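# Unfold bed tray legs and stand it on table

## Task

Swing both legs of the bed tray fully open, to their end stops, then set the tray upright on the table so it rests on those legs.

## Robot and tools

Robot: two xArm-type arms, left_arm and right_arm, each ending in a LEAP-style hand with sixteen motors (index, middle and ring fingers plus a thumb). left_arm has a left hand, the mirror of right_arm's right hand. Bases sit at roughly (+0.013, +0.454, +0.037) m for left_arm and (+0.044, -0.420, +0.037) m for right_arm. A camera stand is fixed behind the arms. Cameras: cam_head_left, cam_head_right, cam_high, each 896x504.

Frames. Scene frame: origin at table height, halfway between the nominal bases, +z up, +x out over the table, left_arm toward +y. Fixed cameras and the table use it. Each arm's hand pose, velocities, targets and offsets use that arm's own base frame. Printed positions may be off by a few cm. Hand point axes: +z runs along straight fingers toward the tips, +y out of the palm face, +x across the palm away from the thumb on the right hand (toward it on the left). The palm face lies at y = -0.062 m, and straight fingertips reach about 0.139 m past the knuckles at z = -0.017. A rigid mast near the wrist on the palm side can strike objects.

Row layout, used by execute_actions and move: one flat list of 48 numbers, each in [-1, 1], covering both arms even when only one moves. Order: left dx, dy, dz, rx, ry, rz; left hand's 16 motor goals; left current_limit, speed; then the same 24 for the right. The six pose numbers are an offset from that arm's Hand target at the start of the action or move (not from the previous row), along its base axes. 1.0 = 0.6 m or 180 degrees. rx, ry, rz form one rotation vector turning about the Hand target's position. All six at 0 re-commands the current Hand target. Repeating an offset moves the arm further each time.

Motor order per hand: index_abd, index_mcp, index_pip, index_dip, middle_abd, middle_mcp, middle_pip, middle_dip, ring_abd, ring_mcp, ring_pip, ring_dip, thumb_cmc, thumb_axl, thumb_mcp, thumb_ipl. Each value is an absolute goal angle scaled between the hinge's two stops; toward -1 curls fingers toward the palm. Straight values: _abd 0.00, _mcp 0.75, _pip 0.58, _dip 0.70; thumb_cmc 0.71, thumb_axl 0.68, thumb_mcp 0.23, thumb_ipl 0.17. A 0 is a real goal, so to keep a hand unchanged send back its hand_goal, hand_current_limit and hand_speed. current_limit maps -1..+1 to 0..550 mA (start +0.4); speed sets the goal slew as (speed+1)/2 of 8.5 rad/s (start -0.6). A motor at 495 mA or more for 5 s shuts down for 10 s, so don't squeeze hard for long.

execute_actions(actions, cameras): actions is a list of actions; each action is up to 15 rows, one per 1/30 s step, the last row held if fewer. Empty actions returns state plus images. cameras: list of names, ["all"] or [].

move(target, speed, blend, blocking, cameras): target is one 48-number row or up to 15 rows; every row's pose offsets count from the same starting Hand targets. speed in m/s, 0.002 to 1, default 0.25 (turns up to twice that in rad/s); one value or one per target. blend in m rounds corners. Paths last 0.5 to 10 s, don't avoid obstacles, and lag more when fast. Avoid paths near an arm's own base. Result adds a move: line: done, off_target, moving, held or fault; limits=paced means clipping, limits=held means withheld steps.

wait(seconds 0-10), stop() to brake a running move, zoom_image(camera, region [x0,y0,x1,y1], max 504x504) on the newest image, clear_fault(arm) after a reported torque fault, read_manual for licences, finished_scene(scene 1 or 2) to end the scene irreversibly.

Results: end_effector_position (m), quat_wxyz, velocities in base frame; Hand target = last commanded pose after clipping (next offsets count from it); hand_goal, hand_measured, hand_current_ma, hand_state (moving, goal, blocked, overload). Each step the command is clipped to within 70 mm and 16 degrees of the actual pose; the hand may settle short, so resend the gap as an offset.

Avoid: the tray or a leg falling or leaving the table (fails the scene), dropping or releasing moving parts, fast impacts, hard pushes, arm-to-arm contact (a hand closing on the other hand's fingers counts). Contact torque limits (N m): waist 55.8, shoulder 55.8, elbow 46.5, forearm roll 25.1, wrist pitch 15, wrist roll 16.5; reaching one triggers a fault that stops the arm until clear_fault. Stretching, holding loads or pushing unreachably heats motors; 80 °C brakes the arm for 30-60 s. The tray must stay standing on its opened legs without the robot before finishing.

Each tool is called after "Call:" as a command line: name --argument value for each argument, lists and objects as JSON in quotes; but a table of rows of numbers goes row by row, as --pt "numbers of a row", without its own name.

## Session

Call:
execute_actions --actions '[]'

Scene clock: 0.00 s.
left_arm: end_effector_position=(+0.7734, -0.2541, +0.2229) hand_goal=(+0.000, +0.754, +0.576, +0.696, +0.000, +0.754, +0.576, +0.696, +0.000, +0.754, +0.576, +0.696, +0.714, +0.678, +0.226, +0.168) hand_measured=(+0.000, +0.754, +0.576, +0.696, +0.000, +0.754, +0.576, +0.696, +0.000, +0.754, +0.576, +0.696, +0.714, +0.678, +0.226, +0.168) hand_current_ma=(+0, +0, +0, +0, +0, +0, +0, +0, +0, +0, +0, +0, +0, +0, +0, +0) hand_state=(goal, goal, goal, goal, goal, goal, goal, goal, goal, goal, goal, goal, goal, goal, goal, goal) hand_current_limit=0.40 hand_speed=-0.60 end_effector_quat_wxyz=(+0.756, -0.371, +0.531, +0.095) | right_arm: end_effector_position=(+0.3321, +0.2699, +0.2462) hand_goal=(+0.000, +0.754, +0.576, +0.696, +0.000, +0.754, +0.576, +0.696, +0.000, +0.754, +0.576, +0.696, +0.714, +0.678, +0.226, +0.168) hand_measured=(+0.000, +0.754, +0.576, +0.696, +0.000, +0.754, +0.576, +0.696, +0.000, +0.754, +0.576, +0.696, +0.714, +0.678, +0.226, +0.168) hand_current_ma=(+0, +0, +0, +0, +0, +0, +0, +0, +0, +0, +0, +0, +0, +0, +0, +0) hand_state=(goal, goal, goal, goal, goal, goal, goal, goal, goal, goal, goal, goal, goal, goal, goal, goal) hand_current_limit=0.40 hand_speed=-0.60 end_effector_quat_wxyz=(-0.023, +0.999, +0.007, +0.023)
Joint positions: left_arm=[-0.611 -1.378 -2.172 1.843 -1.526 -2.857] | right_arm=[0.788 -0.315 -0.922 0.001 -0.543 -2.368]
Joint velocities: within noise
Joint torques (N m): no reading
Motor temperatures (°C): left_arm=[31 30 32 34 33 33] | right_arm=[31 29 35 32 33 32]
Hand target: left_arm +0.7734, -0.2541, +0.2229; +0.756, -0.371, +0.531, +0.095 | right_arm +0.3321, +0.2699, +0.2462; -0.023, +0.999, +0.007, +0.023

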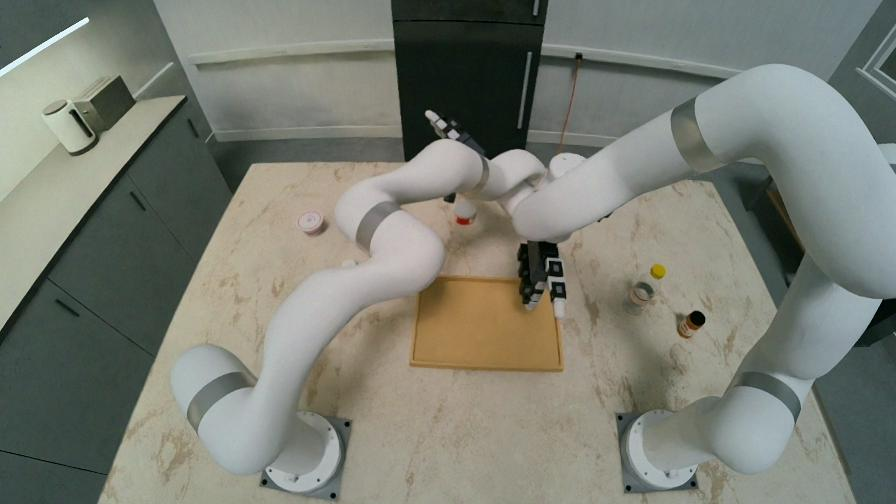

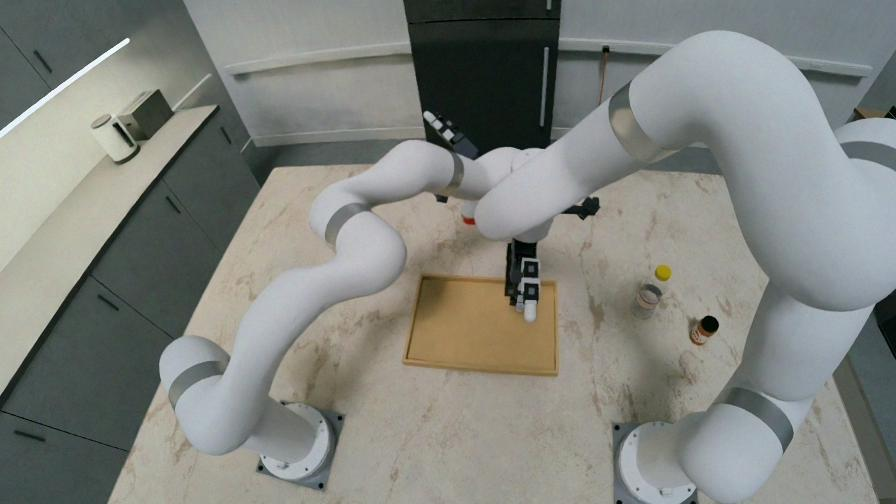

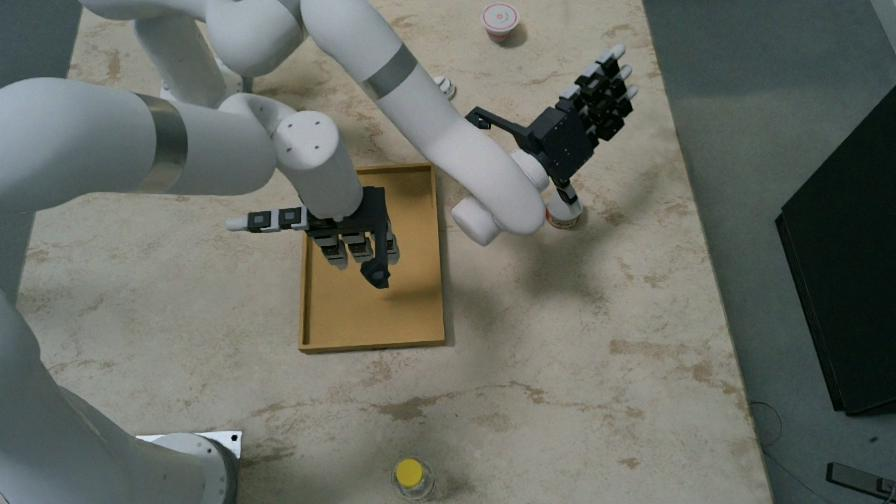

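Call:
move --pt "0 0 0 0 0 0 0 0.754 0.576 0.696 0 0.754 0.576 0.696 0 0.754 0.576 0.696 0.714 0.678 0.226 0.168 0.4 -0.6 0.0 -0.12 0.05 0.25 0 0 0 0.754 0.576 0.696 0 0.754 0.576 0.696 0 0.754 0.576 0.696 0.714 0.678 0.226 0.168 0.4 -0.6" --pt "0 0 0 0 0 0 0 0.754 0.576 0.696 0 0.754 0.576 0.696 0 0.754 0.576 0.696 0.714 0.678 0.226 0.168 0.4 -0.6 0.0 -0.12 0.05 0.5 0 0 0 0.754 0.576 0.696 0 0.754 0.576 0.696 0 0.754 0.576 0.696 0.714 0.678 0.226 0.168 0.4 -0.6" --speed 0.25 --cameras '["all"]'

Scene clock: 49.17 s.
left_arm: end_effector_position=(+0.7734, -0.2541, +0.2229) hand_goal=(+0.000, +0.754, +0.576, +0.696, +0.000, +0.754, +0.576, +0.696, +0.000, +0.754, +0.576, +0.696, +0.714, +0.678, +0.226, +0.168) hand_measured=(+0.000, +0.752, +0.576, +0.696, +0.000, +0.752, +0.576, +0.696, +0.000, +0.752, +0.576, +0.696, +0.712, +0.678, +0.226, +0.168) hand_current_ma=(+0, +0, +0, +0, +0, +0, +0, +0, +0, +0, +0, +0, +0, +0, +0, +0) hand_state=(goal, goal, goal, goal, goal, goal, goal, goal, goal, goal, goal, goal, goal, goal, goal, goal) hand_current_limit=0.40 hand_speed=-0.60 end_effector_quat_wxyz=(+0.756, -0.371, +0.531, +0.095) | right_arm: end_effector_position=(+0.3321, +0.1979, +0.2762) hand_goal=(+0.000, +0.754, +0.576, +0.696, +0.000, +0.754, +0.576, +0.696, +0.000, +0.754, +0.576, +0.696, +0.714, +0.678, +0.226, +0.168) hand_measured=(+0.000, +0.746, +0.576, +0.696, +0.000, +0.746, +0.576, +0.696, +0.000, +0.746, +0.576, +0.696, +0.706, +0.678, +0.224, +0.168) hand_current_ma=(+0, -5, +0, +0, +0, -4, +0, +0, +0, -5, +0, +0, -4, +0, -1, +0) hand_state=(goal, goal, goal, goal, goal, goal, goal, goal, goal, goal, goal, goal, goal, goal, goal, goal) hand_current_limit=0.40 hand_speed=-0.60 end_effector_quat_wxyz=(+0.723, -0.691, +0.011, -0.021)
Joint positions: left_arm=[-0.611 -1.378 -2.172 1.843 -1.526 -2.857] | right_arm=[-0.077 -0.289 -0.493 1.549 -1.622 -4.52]
Joint torques (N m): left_arm=[0.67 38.32 -20.03 0.66 -2.03 0.03] | right_arm=[-3.88 23.83 -20.11 -0.1 -1.85 -0.48]
Hand target: left_arm +0.7734, -0.2541, +0.2229; +0.756, -0.371, +0.531, +0.095 | right_arm +0.3321, +0.1979, +0.2762; +0.723, -0.691, +0.011, -0.021
Off the commanded pose: left_arm 0.000 m, 0 deg | right_arm 0.000 m, 0 deg.
move: done

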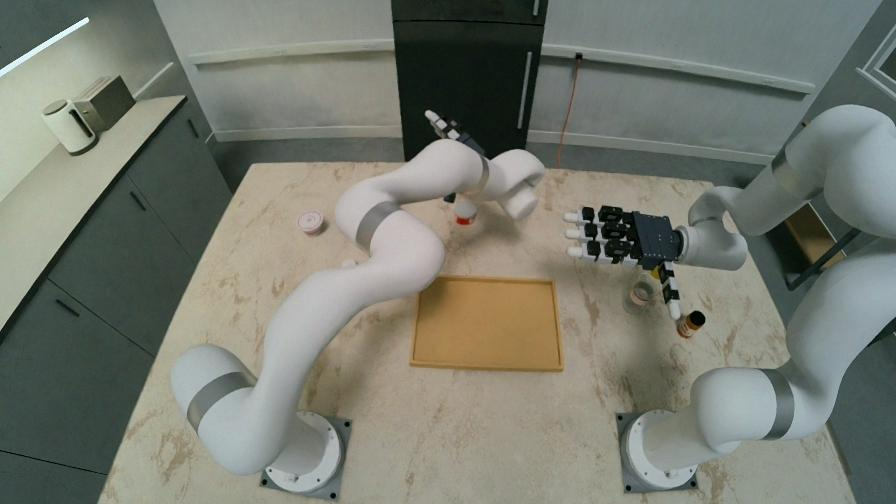

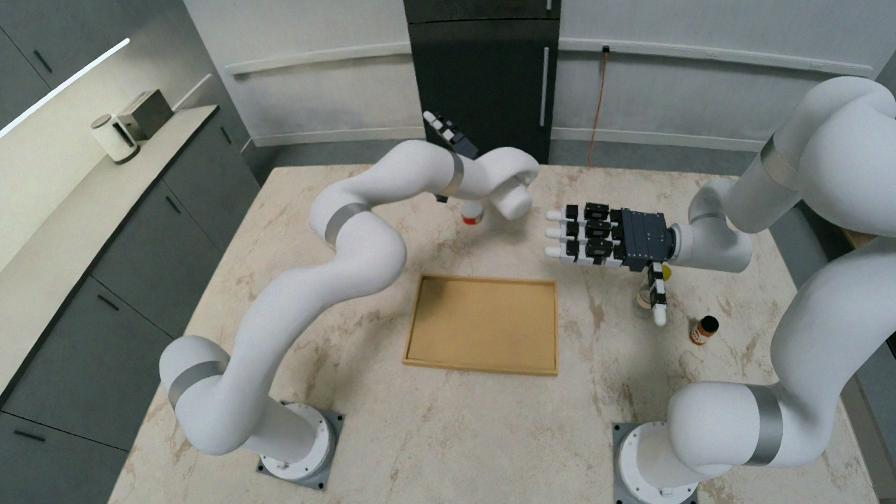

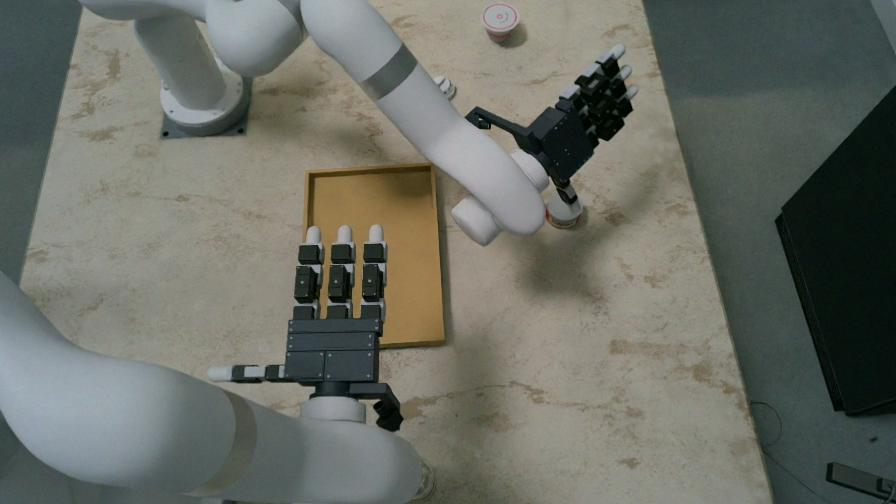

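Call:
move --pt "0 0 0.333 0 0 0 0 0.754 0.576 0.696 0 0.754 0.576 0.696 0 0.754 0.576 0.696 0.714 0.678 0.226 0.168 0.4 -0.6 0 0 0 0 0 0 0 0.754 0.576 0.696 0 0.754 0.576 0.696 0 0.754 0.576 0.696 0.714 0.678 0.226 0.168 0.4 -0.6" --pt "-0.189 -0.16 0.378 -0.223 0.165 0.047 0 0.754 0.576 0.696 0 0.754 0.576 0.696 0 0.754 0.576 0.696 0.714 0.678 0.226 0.168 0.4 -0.6 0 0 0 0 0 0 0 0.754 0.576 0.696 0 0.754 0.576 0.696 0 0.754 0.576 0.696 0.714 0.678 0.226 0.168 0.4 -0.6" --pt "-0.388 -0.315 0.295 -0.446 0.329 0.093 0 0.754 0.576 0.696 0 0.754 0.576 0.696 0 0.754 0.576 0.696 0.714 0.678 0.226 0.168 0.4 -0.6 0 0 0 0 0 0 0 0.754 0.576 0.696 0 0.754 0.576 0.696 0 0.754 0.576 0.696 0.714 0.678 0.226 0.168 0.4 -0.6" --speed 0.2 --blend 0.03 --cameras '["all"]'

Scene clock: 86.47 s.
left_arm: end_effector_position=(+0.5406, -0.4431, +0.3999) hand_goal=(+0.000, +0.754, +0.576, +0.696, +0.000, +0.754, +0.576, +0.696, +0.000, +0.754, +0.576, +0.696, +0.714, +0.678, +0.226, +0.168) hand_measured=(+0.002, +0.750, +0.576, +0.696, +0.002, +0.752, +0.576, +0.696, +0.002, +0.752, +0.576, +0.696, +0.712, +0.678, +0.224, +0.168) hand_current_ma=(+0, +0, +0, +0, +0, +0, +0, +0, +0, +0, +0, +0, +0, +0, +0, +0) hand_state=(goal, goal, goal, goal, goal, goal, goal, goal, goal, goal, goal, goal, goal, goal, goal, goal) hand_current_limit=0.40 hand_speed=-0.60 end_effector_quat_wxyz=(+0.000, +0.724, -0.690, +0.001) | right_arm: end_effector_position=(+0.3321, +0.1979, +0.2762) hand_goal=(+0.000, +0.754, +0.576, +0.696, +0.000, +0.754, +0.576, +0.696, +0.000, +0.754, +0.576, +0.696, +0.714, +0.678, +0.226, +0.168) hand_measured=(+0.000, +0.746, +0.576, +0.696, +0.000, +0.746, +0.576, +0.696, +0.000, +0.746, +0.576, +0.696, +0.706, +0.678, +0.224, +0.168) hand_current_ma=(+0, -5, +0, +0, +0, -4, +0, +0, +0, -5, +0, +0, -4, +0, -1, +0) hand_state=(goal, goal, goal, goal, goal, goal, goal, goal, goal, goal, goal, goal, goal, goal, goal, goal) hand_current_limit=0.40 hand_speed=-0.60 end_effector_quat_wxyz=(+0.723, -0.691, +0.011, -0.021)
Joint positions: left_arm=[-0.588 -0.871 -2.115 -0.001 -1.241 -2.206] | right_arm=[-0.077 -0.289 -0.493 1.549 -1.622 -4.52]
Joint torques (N m): left_arm=[3.1 34.89 -17.96 -0.1 0.89 0.22] | right_arm=[-3.81 24.04 -19.92 -0.3 -1.77 -0.43]
Hand target: left_arm +0.5406, -0.4431, +0.3999; +0.000, +0.724, -0.690, +0.001 | right_arm +0.3321, +0.1979, +0.2762; +0.723, -0.691, +0.011, -0.021
Off the commanded pose: left_arm 0.000 m, 0 deg | right_arm 0.000 m, 0 deg.
move: done

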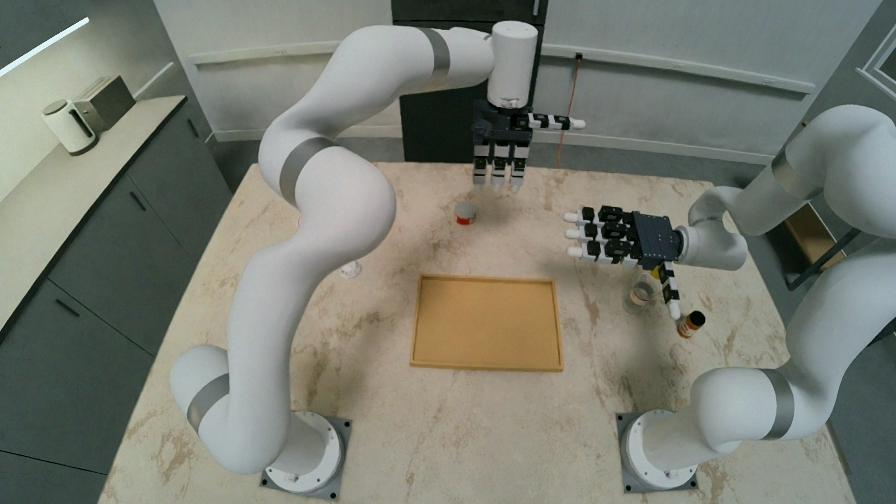

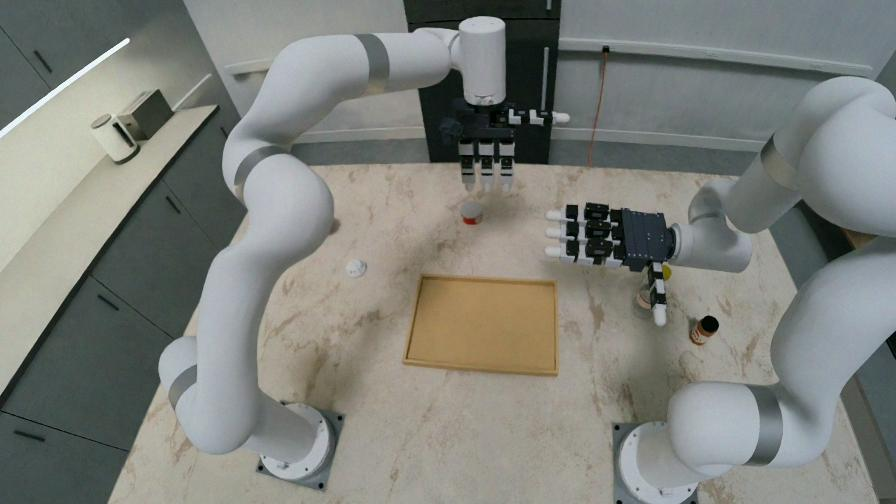

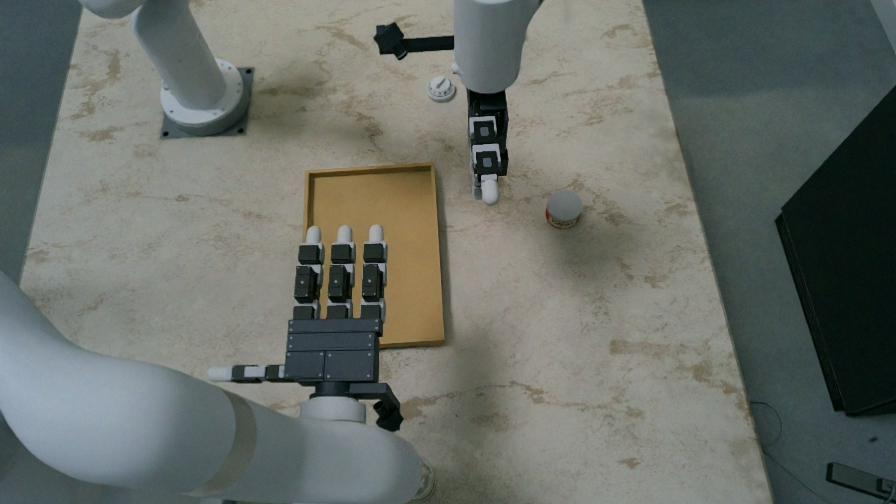

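Call:
move --target '[0,0,-0.48,0,0,0,0,0.754,0.576,0.696,0,0.754,0.576,0.696,0,0.754,0.576,0.696,0.714,0.678,0.226,0.168,0.4,-0.6,0,-0.1,0.2,0,0,0,0,0.754,0.576,0.696,0,0.754,0.576,0.696,0,0.754,0.576,0.696,0.714,0.678,0.226,0.168,0.4,-0.6]' --speed 0.12 --cameras '["cam_head_left","cam_high"]'

Scene clock: 96.23 s.
left_arm: end_effector_position=(+0.5406, -0.4431, +0.1120) hand_goal=(+0.000, +0.754, +0.576, +0.696, +0.000, +0.754, +0.576, +0.696, +0.000, +0.754, +0.576, +0.696, +0.714, +0.678, +0.226, +0.168) hand_measured=(+0.002, +0.750, +0.576, +0.696, +0.002, +0.752, +0.576, +0.696, +0.002, +0.752, +0.576, +0.696, +0.712, +0.678, +0.224, +0.168) hand_current_ma=(+0, +0, +0, +0, +0, +0, +0, +0, +0, +0, +0, +0, +0, +0, +0, +0) hand_state=(goal, goal, goal, goal, goal, goal, goal, goal, goal, goal, goal, goal, goal, goal, goal, goal) hand_current_limit=0.40 hand_speed=-0.60 end_effector_quat_wxyz=(+0.000, +0.724, -0.690, +0.001) | right_arm: end_effector_position=(+0.3321, +0.1379, +0.3961) hand_goal=(+0.000, +0.754, +0.576, +0.696, +0.000, +0.754, +0.576, +0.696, +0.000, +0.754, +0.576, +0.696, +0.714, +0.678, +0.226, +0.168) hand_measured=(+0.000, +0.746, +0.576, +0.696, +0.000, +0.746, +0.576, +0.696, +0.000, +0.746, +0.576, +0.696, +0.706, +0.678, +0.224, +0.168) hand_current_ma=(+0, -5, +0, +0, +0, -5, +0, +0, +0, -5, +0, +0, -4, +0, +0, +0) hand_state=(goal, goal, goal, goal, goal, goal, goal, goal, goal, goal, goal, goal, goal, goal, goal, goal) hand_current_limit=0.40 hand_speed=-0.60 end_effector_quat_wxyz=(+0.723, -0.691, +0.011, -0.021)
Joint positions: left_arm=[-0.588 -1.106 -1.862 -0.001 -0.754 -2.205] | right_arm=[-0.247 -0.005 -0.561 1.423 -1.716 -4.176]
Joint torques (N m): left_arm=[2.36 35.17 -20.71 -0.29 0.89 0.13] | right_arm=[-3.69 28.08 -25.83 0.11 -1.77 0.43]
Hand target: left_arm +0.5406, -0.4431, +0.1119; +0.000, +0.724, -0.690, +0.001 | right_arm +0.3321, +0.1379, +0.3962; +0.723, -0.691, +0.011, -0.021
Off the commanded pose: left_arm 0.000 m, 0 deg | right_arm 0.000 m, 0 deg.
move: done
Images, in order (width x height): cam_head_left 896x504, cam_high 896x504.

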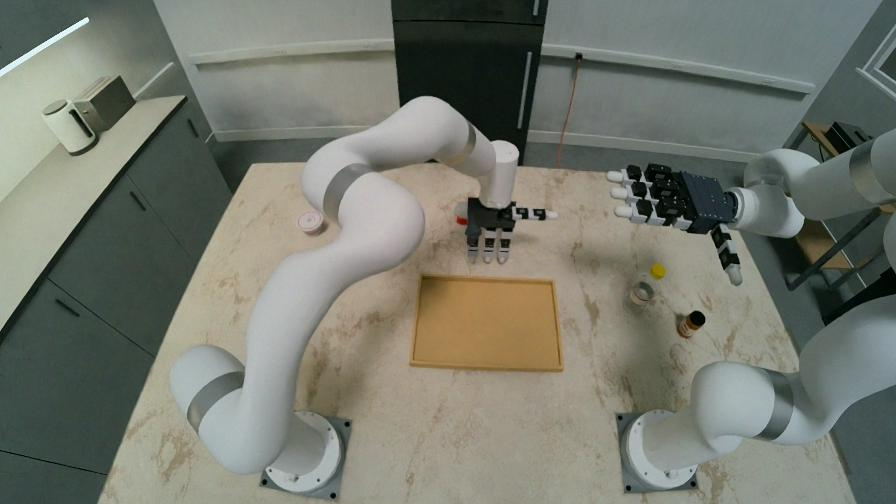

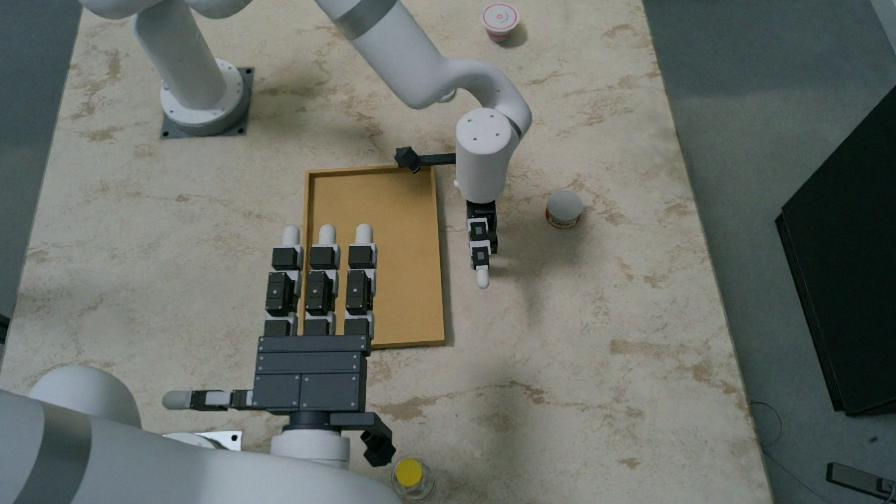

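Call:
move --target '[-0.2333,-0.0098,0,0,0,0,0,0.754,0.576,0.696,0,0.754,0.576,0.696,0,0.754,0.576,0.696,0.714,0.678,0.226,0.168,0.6,-0.6,0,0,0,0,0,0,0,0.754,0.576,0.696,0,0.754,0.576,0.696,0,0.754,0.576,0.696,0.714,0.678,0.226,0.168,0.4,-0.6]' --speed 0.06 --cameras '["cam_head_left","cam_high"]'

Scene clock: 101.00 s.
left_arm: end_effector_position=(+0.4007, -0.4489, +0.1119) hand_goal=(+0.000, +0.754, +0.576, +0.696, +0.000, +0.754, +0.576, +0.696, +0.000, +0.754, +0.576, +0.696, +0.714, +0.678, +0.226, +0.168) hand_measured=(+0.002, +0.770, +0.584, +0.698, +0.002, +0.772, +0.588, +0.698, +0.002, +0.776, +0.586, +0.700, +0.712, +0.678, +0.224, +0.168) hand_current_ma=(+0, +8, +2, +0, +0, +9, +4, +0, +0, +13, +3, +0, +0, +0, +0, +0) hand_state=(goal, goal, goal, goal, goal, goal, goal, goal, goal, blocked, goal, goal, goal, goal, goal, goal) hand_current_limit=0.60 hand_speed=-0.60 end_effector_quat_wxyz=(+0.000, +0.724, -0.690, +0.001) | right_arm: end_effector_position=(+0.3321, +0.1379, +0.3962) hand_goal=(+0.000, +0.754, +0.576, +0.696, +0.000, +0.754, +0.576, +0.696, +0.000, +0.754, +0.576, +0.696, +0.714, +0.678, +0.226, +0.168) hand_measured=(+0.000, +0.746, +0.576, +0.696, +0.000, +0.746, +0.576, +0.696, +0.000, +0.746, +0.576, +0.696, +0.706, +0.678, +0.224, +0.168) hand_current_ma=(+0, -5, +0, +0, +0, -5, +0, +0, +0, -5, +0, +0, -4, +0, +0, +0) hand_state=(goal, goal, goal, goal, goal, goal, goal, goal, goal, goal, goal, goal, goal, goal, goal, goal) hand_current_limit=0.40 hand_speed=-0.60 end_effector_quat_wxyz=(+0.723, -0.691, +0.011, -0.021)
Joint positions: left_arm=[-0.717 -0.855 -1.396 -0.001 -0.539 -2.334] | right_arm=[-0.247 -0.005 -0.561 1.423 -1.716 -4.176]
Joint torques (N m): left_arm=[-2.94 32.51 -15.1 0.82 0.25 -0.17] | right_arm=[-4.32 27.31 -25.86 0.4 -1.79 0.44]
Hand target: left_arm +0.4006, -0.4489, +0.1119; +0.000, +0.724, -0.690, +0.001 | right_arm +0.3321, +0.1379, +0.3962; +0.723, -0.691, +0.011, -0.021
Off the commanded pose: left_arm 0.000 m, 0 deg | right_arm 0.000 m, 0 deg.
move: done
Images, in order (width x height): cam_head_left 896x504, cam_high 896x504.

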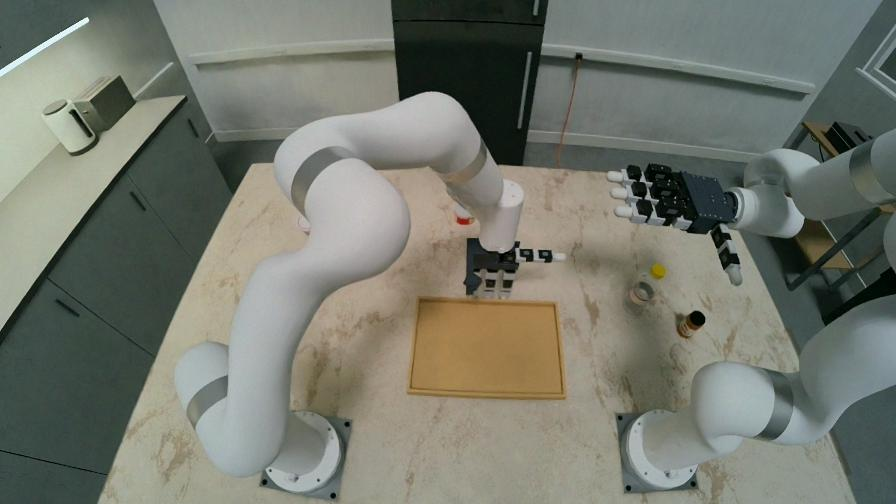

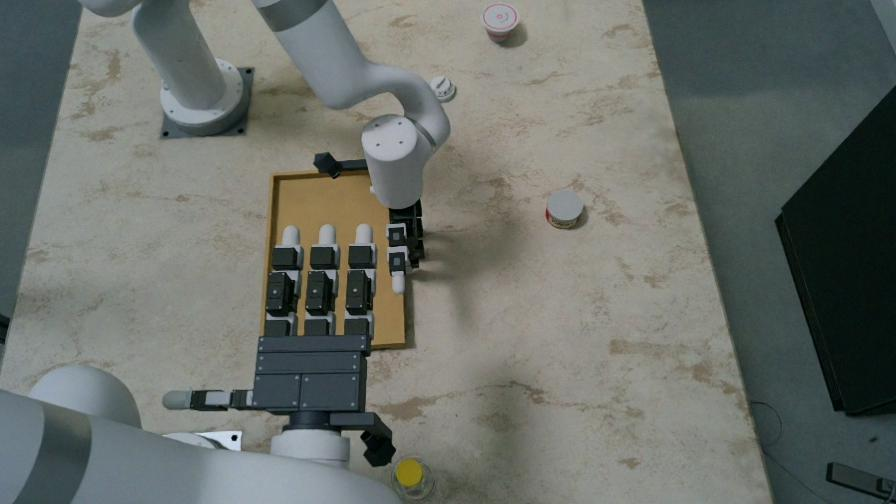

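Call:
move --pt "-0.0333 -0.0014 0 0 0 0 0 0.754 0.576 0.696 0 0.754 0.576 0.696 0 0.754 0.576 0.696 0.714 0.678 0.226 0.168 0.6 -0.6 0 0 0 0 0 0 0 0.754 0.576 0.696 0 0.754 0.576 0.696 0 0.754 0.576 0.696 0.714 0.678 0.226 0.168 0.4 -0.6" --pt "0.0667 0 0 0 0 0 0 0.754 0.576 0.696 0 0.754 0.576 0.696 0 0.754 0.576 0.696 0.714 0.678 0.226 0.168 0.6 -0.6 0 0 0 0 0 0 0 0.754 0.576 0.696 0 0.754 0.576 0.696 0 0.754 0.576 0.696 0.714 0.678 0.226 0.168 0.4 -0.6" --pt "0.0667 0 0.5 0 0 0 0 0.754 0.576 0.696 0 0.754 0.576 0.696 0 0.754 0.576 0.696 0.714 0.678 0.226 0.168 0.6 -0.6 0 0 0 0 0 0 0 0.754 0.576 0.696 0 0.754 0.576 0.696 0 0.754 0.576 0.696 0.714 0.678 0.226 0.168 0.4 -0.6" --speed '[0.06,0.1,0.2]' --cameras '["cam_head_left","cam_high"]'

Scene clock: 110.53 s.
left_arm: end_effector_position=(+0.4406, -0.4489, +0.4119) hand_goal=(+0.000, +0.754, +0.576, +0.696, +0.000, +0.754, +0.576, +0.696, +0.000, +0.754, +0.576, +0.696, +0.714, +0.678, +0.226, +0.168) hand_measured=(+0.002, +0.756, +0.578, +0.698, +0.000, +0.754, +0.578, +0.698, +0.000, +0.756, +0.578, +0.698, +0.712, +0.678, +0.224, +0.168) hand_current_ma=(+0, +0, +0, +0, +0, +0, +0, +0, +0, +0, +0, +0, +0, +0, +0, +0) hand_state=(goal, goal, goal, goal, goal, goal, goal, goal, goal, goal, goal, goal, goal, goal, goal, goal) hand_current_limit=0.60 hand_speed=-0.60 end_effector_quat_wxyz=(+0.000, +0.724, -0.690, +0.001) | right_arm: end_effector_position=(+0.3321, +0.1379, +0.3962) hand_goal=(+0.000, +0.754, +0.576, +0.696, +0.000, +0.754, +0.576, +0.696, +0.000, +0.754, +0.576, +0.696, +0.714, +0.678, +0.226, +0.168) hand_measured=(+0.000, +0.746, +0.576, +0.696, +0.000, +0.746, +0.576, +0.696, +0.000, +0.746, +0.576, +0.696, +0.706, +0.678, +0.224, +0.168) hand_current_ma=(+0, -5, +0, +0, +0, -5, +0, +0, +0, -5, +0, +0, -4, +0, +0, +0) hand_state=(goal, goal, goal, goal, goal, goal, goal, goal, goal, goal, goal, goal, goal, goal, goal, goal) hand_current_limit=0.40 hand_speed=-0.60 end_effector_quat_wxyz=(+0.723, -0.691, +0.011, -0.021)
Joint positions: left_arm=[-0.678 -0.612 -1.731 -0.001 -1.117 -2.296] | right_arm=[-0.247 -0.005 -0.561 1.423 -1.716 -4.176]
Joint torques (N m): left_arm=[2.02 26.29 -21.85 1.21 -1.32 0.04] | right_arm=[-3.11 27.27 -25.87 0.17 -1.68 0.47]
Hand target: left_arm +0.4407, -0.4489, +0.4119; +0.000, +0.724, -0.690, +0.001 | right_arm +0.3321, +0.1379, +0.3962; +0.723, -0.691, +0.011, -0.021
Off the commanded pose: left_arm 0.000 m, 0 deg | right_arm 0.000 m, 0 deg.
move: done
Images, in order (width x height): cam_head_left 896x504, cam_high 896x504.

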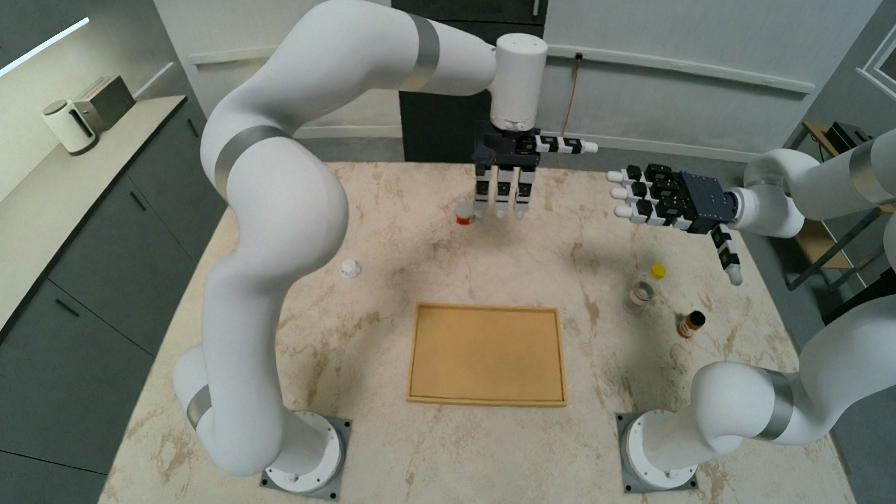

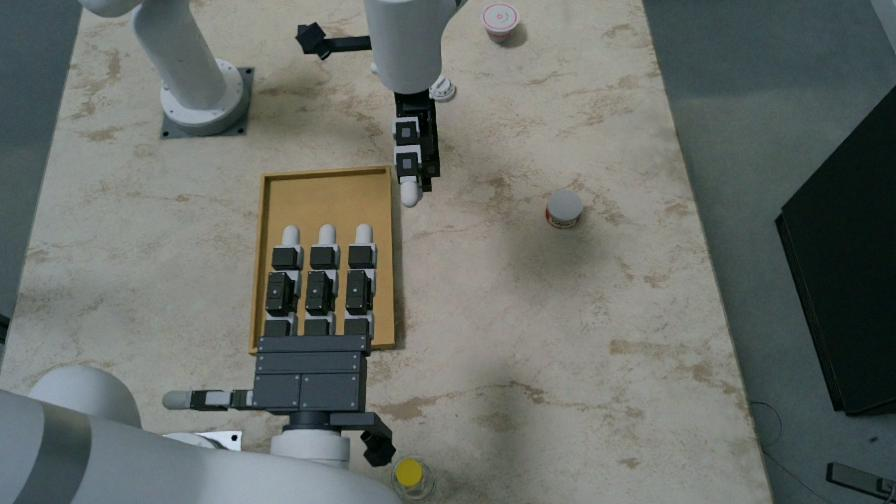

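Call:
move --pt "-0.134 0.216 0 0 0 0 0 0.754 0.576 0.696 0 0.754 0.576 0.696 0 0.754 0.576 0.696 0.714 0.678 0.226 0.168 0.4 -0.6 0 0 0 -0.0145 0.0043 0.0224 0 0.754 0.576 0.696 0 0.754 0.576 0.696 0 0.754 0.576 0.696 0.714 0.678 0.226 0.168 0.4 -0.6" --pt "-0.267 0.278 -0.083 0 0 -0.5 0 0.754 0.576 0.696 0 0.754 0.576 0.696 0 0.754 0.576 0.696 0.714 0.678 0.226 0.168 0.4 -0.6 0 0 0 -0.0145 0.0043 0.0224 0 0.754 0.576 0.696 0 0.754 0.576 0.696 0 0.754 0.576 0.696 0.714 0.678 0.226 0.168 0.4 -0.6" --pt "-0.267 0.278 -0.083 -0.3664 -0.4026 -0.385 0 0.754 0.576 0.696 0 0.754 0.576 0.696 0 0.754 0.576 0.696 0.714 0.678 0.226 0.168 0.4 -0.6 0 0 0 -0.0145 0.0043 0.0224 0 0.754 0.576 0.696 0 0.754 0.576 0.696 0 0.754 0.576 0.696 0.714 0.678 0.226 0.168 0.4 -0.6" --speed 0.25 --cameras '["cam_head_left","cam_high"]'

Scene clock: 157.10 s.
left_arm: end_effector_position=(+0.2805, -0.2821, +0.3621) hand_goal=(+0.000, +0.754, +0.576, +0.696, +0.000, +0.754, +0.576, +0.696, +0.000, +0.754, +0.576, +0.696, +0.714, +0.678, +0.226, +0.168) hand_measured=(+0.002, +0.746, +0.576, +0.698, +0.000, +0.748, +0.576, +0.698, +0.000, +0.746, +0.576, +0.698, +0.708, +0.678, +0.224, +0.168) hand_current_ma=(+0, -2, +0, +0, +0, -2, +0, +0, +0, -2, +0, +0, -2, +0, +0, +0) hand_state=(goal, goal, goal, goal, goal, goal, goal, goal, goal, goal, goal, goal, goal, goal, goal, goal) hand_current_limit=0.40 hand_speed=-0.60 end_effector_quat_wxyz=(+0.016, -0.016, +0.706, -0.707) | right_arm: end_effector_position=(+0.3321, +0.1379, +0.3962) hand_goal=(+0.000, +0.754, +0.576, +0.696, +0.000, +0.754, +0.576, +0.696, +0.000, +0.754, +0.576, +0.696, +0.714, +0.678, +0.226, +0.168) hand_measured=(+0.000, +0.746, +0.576, +0.696, +0.000, +0.746, +0.576, +0.696, +0.000, +0.746, +0.576, +0.696, +0.706, +0.678, +0.224, +0.168) hand_current_ma=(+0, -5, +0, +0, +0, -5, +0, +0, +0, -5, +0, +0, -4, +0, +0, +0) hand_state=(goal, goal, goal, goal, goal, goal, goal, goal, goal, goal, goal, goal, goal, goal, goal, goal) hand_current_limit=0.40 hand_speed=-0.60 end_effector_quat_wxyz=(+0.707, -0.707, -0.009, +0.009)
Joint positions: left_arm=[-0.206 0.084 -0.404 -1.794 -1.455 1.095] | right_arm=[-0.222 -0.024 -0.608 1.363 -1.706 -4.143]
Joint torques (N m): left_arm=[3.7 6.6 -14.76 -1.08 -3.64 0.12] | right_arm=[0.84 19.26 -26.16 0.17 -0.68 0.43]
Hand target: left_arm +0.2805, -0.2821, +0.3621; +0.016, -0.016, +0.707, -0.707 | right_arm +0.3321, +0.1379, +0.3962; +0.707, -0.707, -0.009, +0.009
Off the commanded pose: left_arm 0.000 m, 0 deg | right_arm 0.000 m, 0 deg.
move: done
Images, in order (width x height): cam_head_left 896x504, cam_high 896x504.

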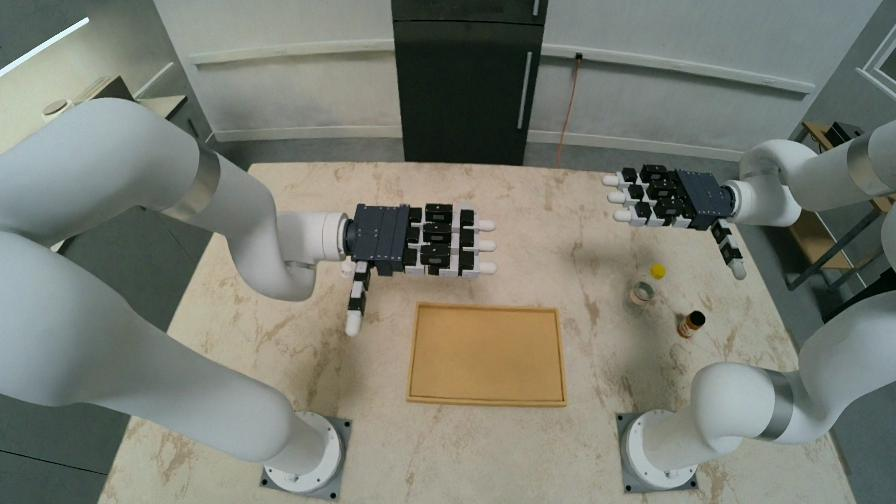

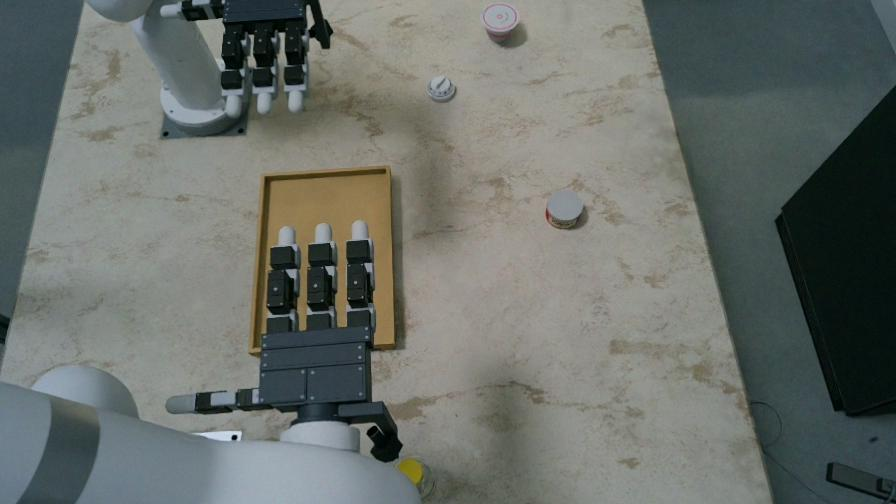

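Call:
move --target '[0,0,-0.25,0,0,0,0,-0.274,0.576,0.696,0,-0.274,0.576,0.696,0,-0.274,0.576,0.696,-0.786,0.678,0.168,0.11,0.4,-0.6,-0.166,0.228,-0.305,0,0,0,0,-0.274,0.576,0.696,0,-0.274,0.576,0.696,0,-0.274,0.576,0.696,-0.786,0.678,0.168,0.11,0.4,-0.6]' --speed 0.15 --cameras '["all"]'

Scene clock: 161.73 s.
left_arm: end_effector_position=(+0.2805, -0.2821, +0.2121) hand_goal=(+0.000, -0.274, +0.576, +0.696, +0.000, -0.274, +0.576, +0.696, +0.000, -0.274, +0.576, +0.696, -0.786, +0.678, +0.168, +0.110) hand_measured=(+0.002, -0.276, +0.576, +0.698, +0.000, -0.276, +0.576, +0.698, +0.000, -0.276, +0.576, +0.698, -0.780, +0.678, +0.170, +0.112) hand_current_ma=(+0, +0, +0, +0, +0, +0, +0, +0, +0, +0, +0, +0, +1, +0, +0, +0) hand_state=(goal, goal, goal, goal, goal, goal, goal, goal, goal, goal, goal, goal, goal, goal, goal, goal) hand_current_limit=0.40 hand_speed=-0.60 end_effector_quat_wxyz=(+0.016, -0.016, +0.707, -0.707) | right_arm: end_effector_position=(+0.2324, +0.2747, +0.2132) hand_goal=(+0.000, -0.274, +0.576, +0.696, +0.000, -0.274, +0.576, +0.696, +0.000, -0.274, +0.576, +0.696, -0.786, +0.678, +0.168, +0.110) hand_measured=(+0.000, -0.276, +0.576, +0.696, +0.000, -0.276, +0.576, +0.696, +0.000, -0.276, +0.576, +0.696, -0.780, +0.678, +0.170, +0.112) hand_current_ma=(+0, +0, +0, +0, +0, +0, +0, +0, +0, +0, +0, +0, +3, +0, +1, +1) hand_state=(goal, goal, goal, goal, goal, goal, goal, goal, goal, goal, goal, goal, goal, goal, goal, goal) hand_current_limit=0.40 hand_speed=-0.60 end_effector_quat_wxyz=(+0.707, -0.707, -0.009, +0.009)
Joint positions: left_arm=[-0.206 -0.398 -0.394 -1.822 -1.573 1.574] | right_arm=[0.209 -0.352 -0.31 1.755 -1.579 -4.754]
Joint torques (N m): left_arm=[-2.02 12.61 -10.41 -0.73 -3.67 0.17] | right_arm=[1.2 23.36 -15 1.36 -1.9 -0.47]
Hand target: left_arm +0.2805, -0.2821, +0.2121; +0.016, -0.016, +0.707, -0.707 | right_arm +0.2325, +0.2747, +0.2132; +0.707, -0.707, -0.009, +0.009
Off the commanded pose: left_arm 0.000 m, 0 deg | right_arm 0.000 m, 0 deg.
move: done

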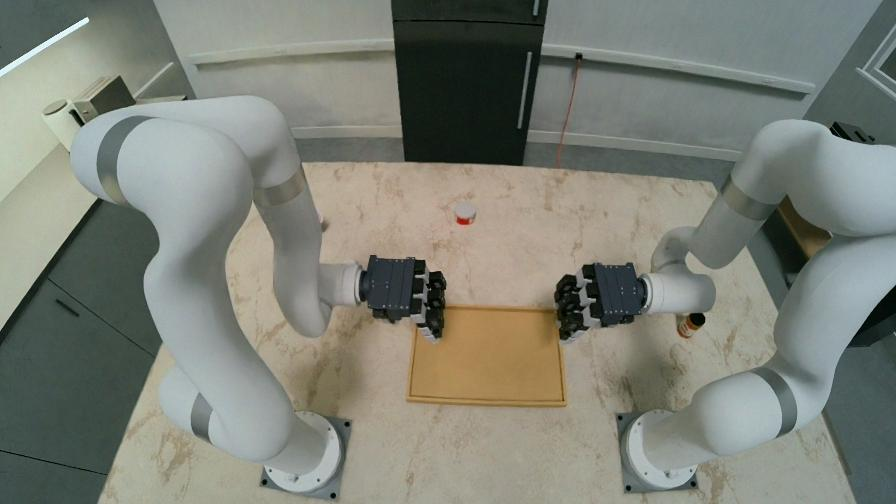

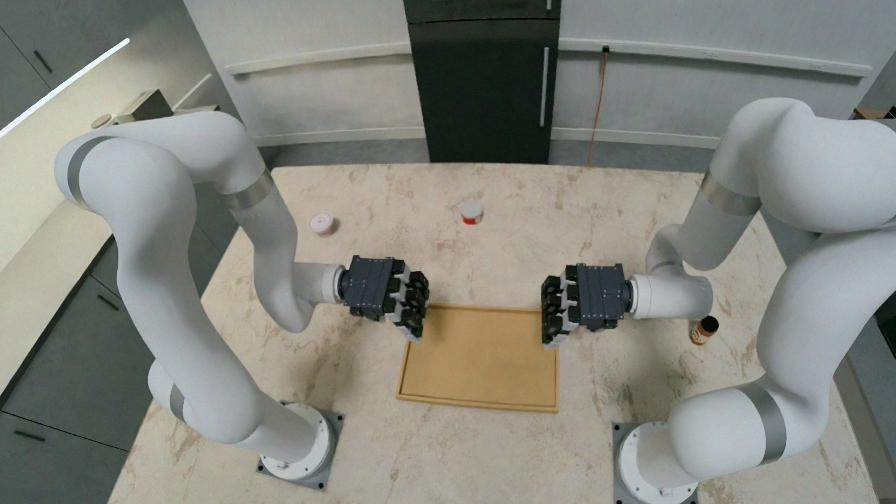

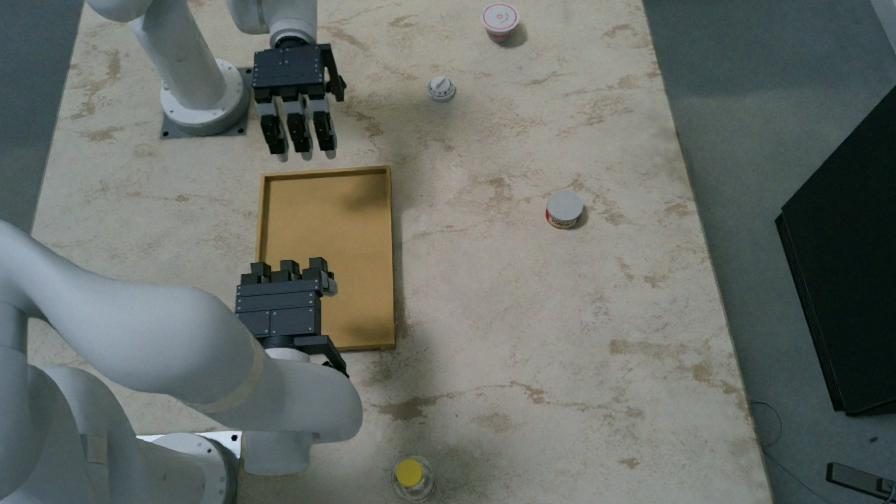

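Call:
move --target '[0.0107,-0.0162,-0.245,0,0,0,0,-0.274,0.576,0.696,0,-0.274,0.576,0.696,0,-0.274,0.576,0.696,-0.786,0.678,0.168,0.11,0.4,-0.6,0.0097,0.0202,-0.247,0,0,0,0,-0.274,0.576,0.696,0,-0.274,0.576,0.696,0,-0.274,0.576,0.696,-0.786,0.678,0.168,0.11,0.4,-0.6]' --speed 0.1 --cameras '["all"]'

Call:
zoom_image --camera "cam_head_left" --region '[330, 260, 660, 440]'

Call:
zoom_image --camera "cam_high" --region '[200, 60, 480, 440]'

Scene clock: 168.70 s.
left_arm: end_effector_position=(+0.2869, -0.2919, +0.0651) hand_goal=(+0.000, -0.274, +0.576, +0.696, +0.000, -0.274, +0.576, +0.696, +0.000, -0.274, +0.576, +0.696, -0.786, +0.678, +0.168, +0.110) hand_measured=(+0.002, -0.276, +0.576, +0.698, +0.000, -0.276, +0.576, +0.698, +0.000, -0.276, +0.576, +0.698, -0.780, +0.678, +0.170, +0.112) hand_current_ma=(+0, +0, +0, +0, +0, +0, +0, +0, +0, +0, +0, +0, +1, +0, +0, +0) hand_state=(goal, goal, goal, goal, goal, goal, goal, goal, goal, goal, goal, goal, goal, goal, goal, goal) hand_current_limit=0.40 hand_speed=-0.60 end_effector_quat_wxyz=(+0.016, -0.016, +0.707, -0.707) | right_arm: end_effector_position=(+0.2383, +0.2868, +0.0650) hand_goal=(+0.000, -0.274, +0.576, +0.696, +0.000, -0.274, +0.576, +0.696, +0.000, -0.274, +0.576, +0.696, -0.786, +0.678, +0.168, +0.110) hand_measured=(+0.000, -0.276, +0.576, +0.696, +0.000, -0.276, +0.576, +0.696, +0.000, -0.276, +0.576, +0.696, -0.780, +0.678, +0.170, +0.112) hand_current_ma=(+0, +0, +0, +0, +0, +0, +0, +0, +0, +0, +0, +0, +3, +0, +1, +1) hand_state=(goal, goal, goal, goal, goal, goal, goal, goal, goal, goal, goal, goal, goal, goal, goal, goal) hand_current_limit=0.40 hand_speed=-0.60 end_effector_quat_wxyz=(+0.707, -0.707, -0.009, +0.009)
Joint positions: left_arm=[-0.232 -0.916 -0.574 -1.833 -1.664 1.9] | right_arm=[0.248 -0.92 -0.503 1.775 -1.661 -5.12]
Joint torques (N m): left_arm=[-2.63 18.72 -4.38 -0.09 -3.56 0.16] | right_arm=[1.91 33.26 -4.97 0.85 -1.75 -0.37]
Hand target: left_arm +0.2869, -0.2919, +0.0651; +0.016, -0.016, +0.707, -0.707 | right_arm +0.2383, +0.2868, +0.0650; +0.707, -0.707, -0.009, +0.009
Off the commanded pose: left_arm 0.000 m, 0 deg | right_arm 0.000 m, 0 deg.
move: done

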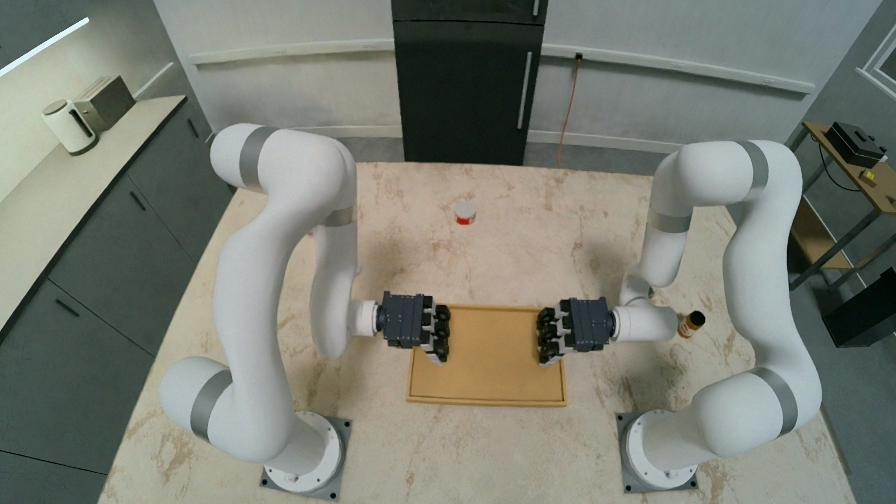

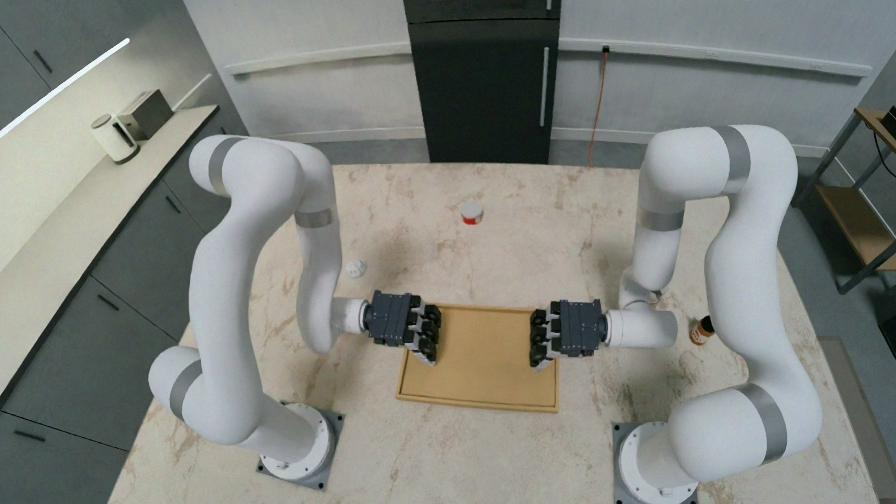

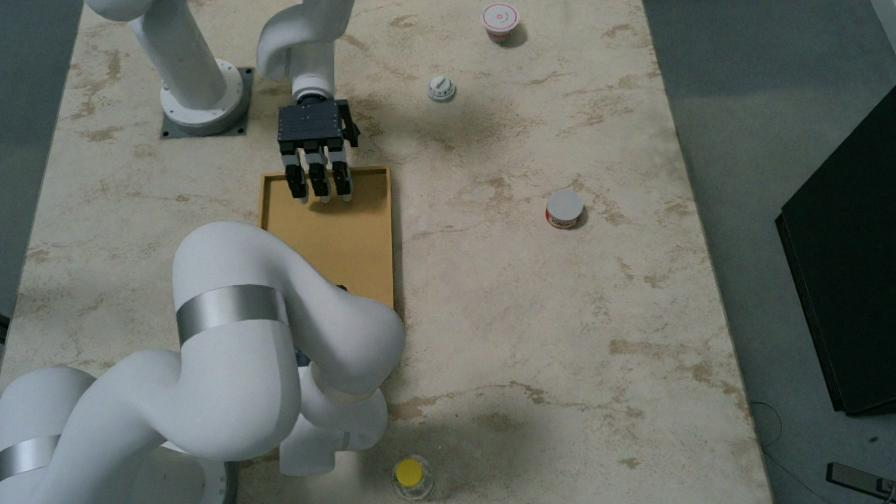

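Scaled by 1.527 from the camera's 896x504 image, which has a finer 1280x720 frame.

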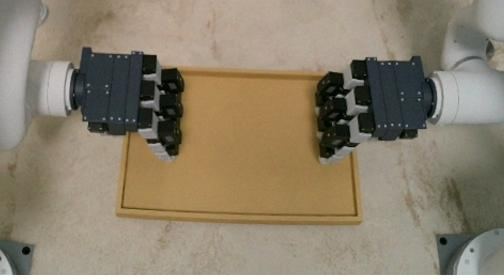

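Scaled by 1.326 from the camera's 896x504 image, which has a finer 1280x720 frame.

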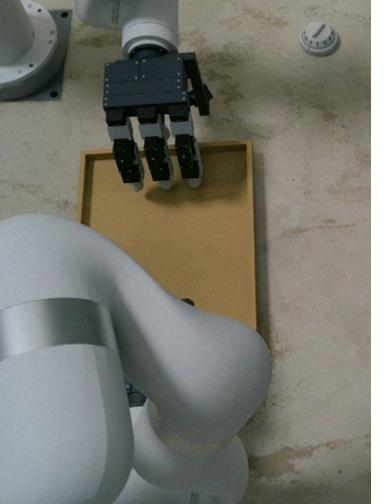

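Call:
zoom_image --camera "cam_head_right" --region '[490, 290, 610, 420]'

Call:
zoom_image --camera "cam_head_left" --region '[490, 290, 610, 420]'

Call:
zoom_image --camera "cam_head_left" --region '[380, 290, 500, 420]'

Scaled by 3.877 from the camera's 896x504 image, which has a finer 1280x720 frame.

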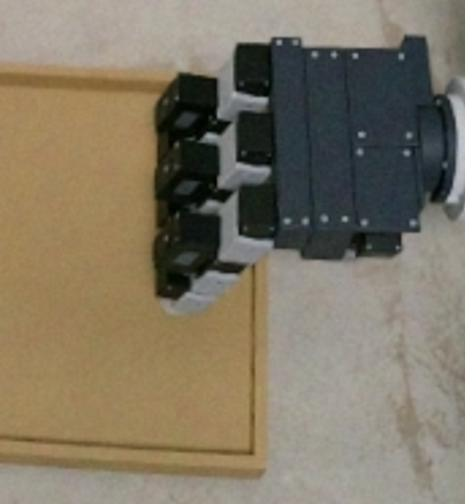

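Scaled by 3.877 from the camera's 896x504 image, which has a finer 1280x720 frame.

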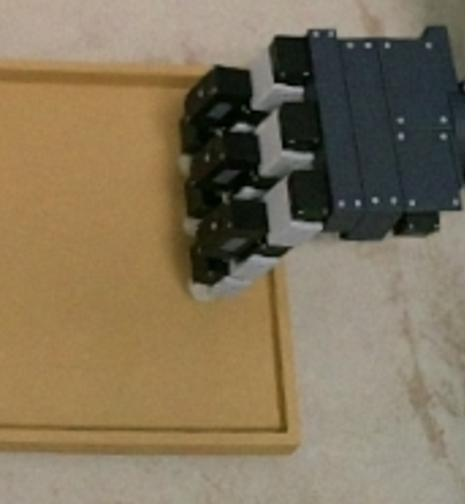

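Scaled by 3.877 from the camera's 896x504 image, which has a finer 1280x720 frame.

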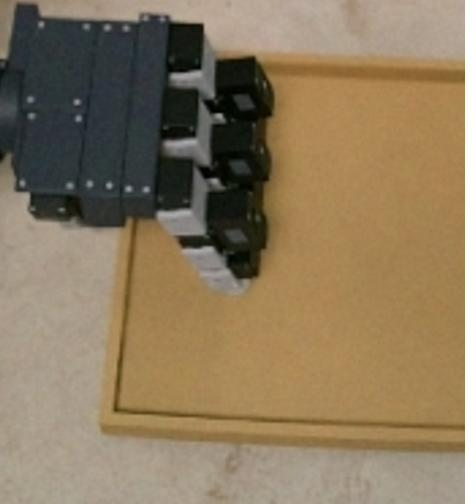

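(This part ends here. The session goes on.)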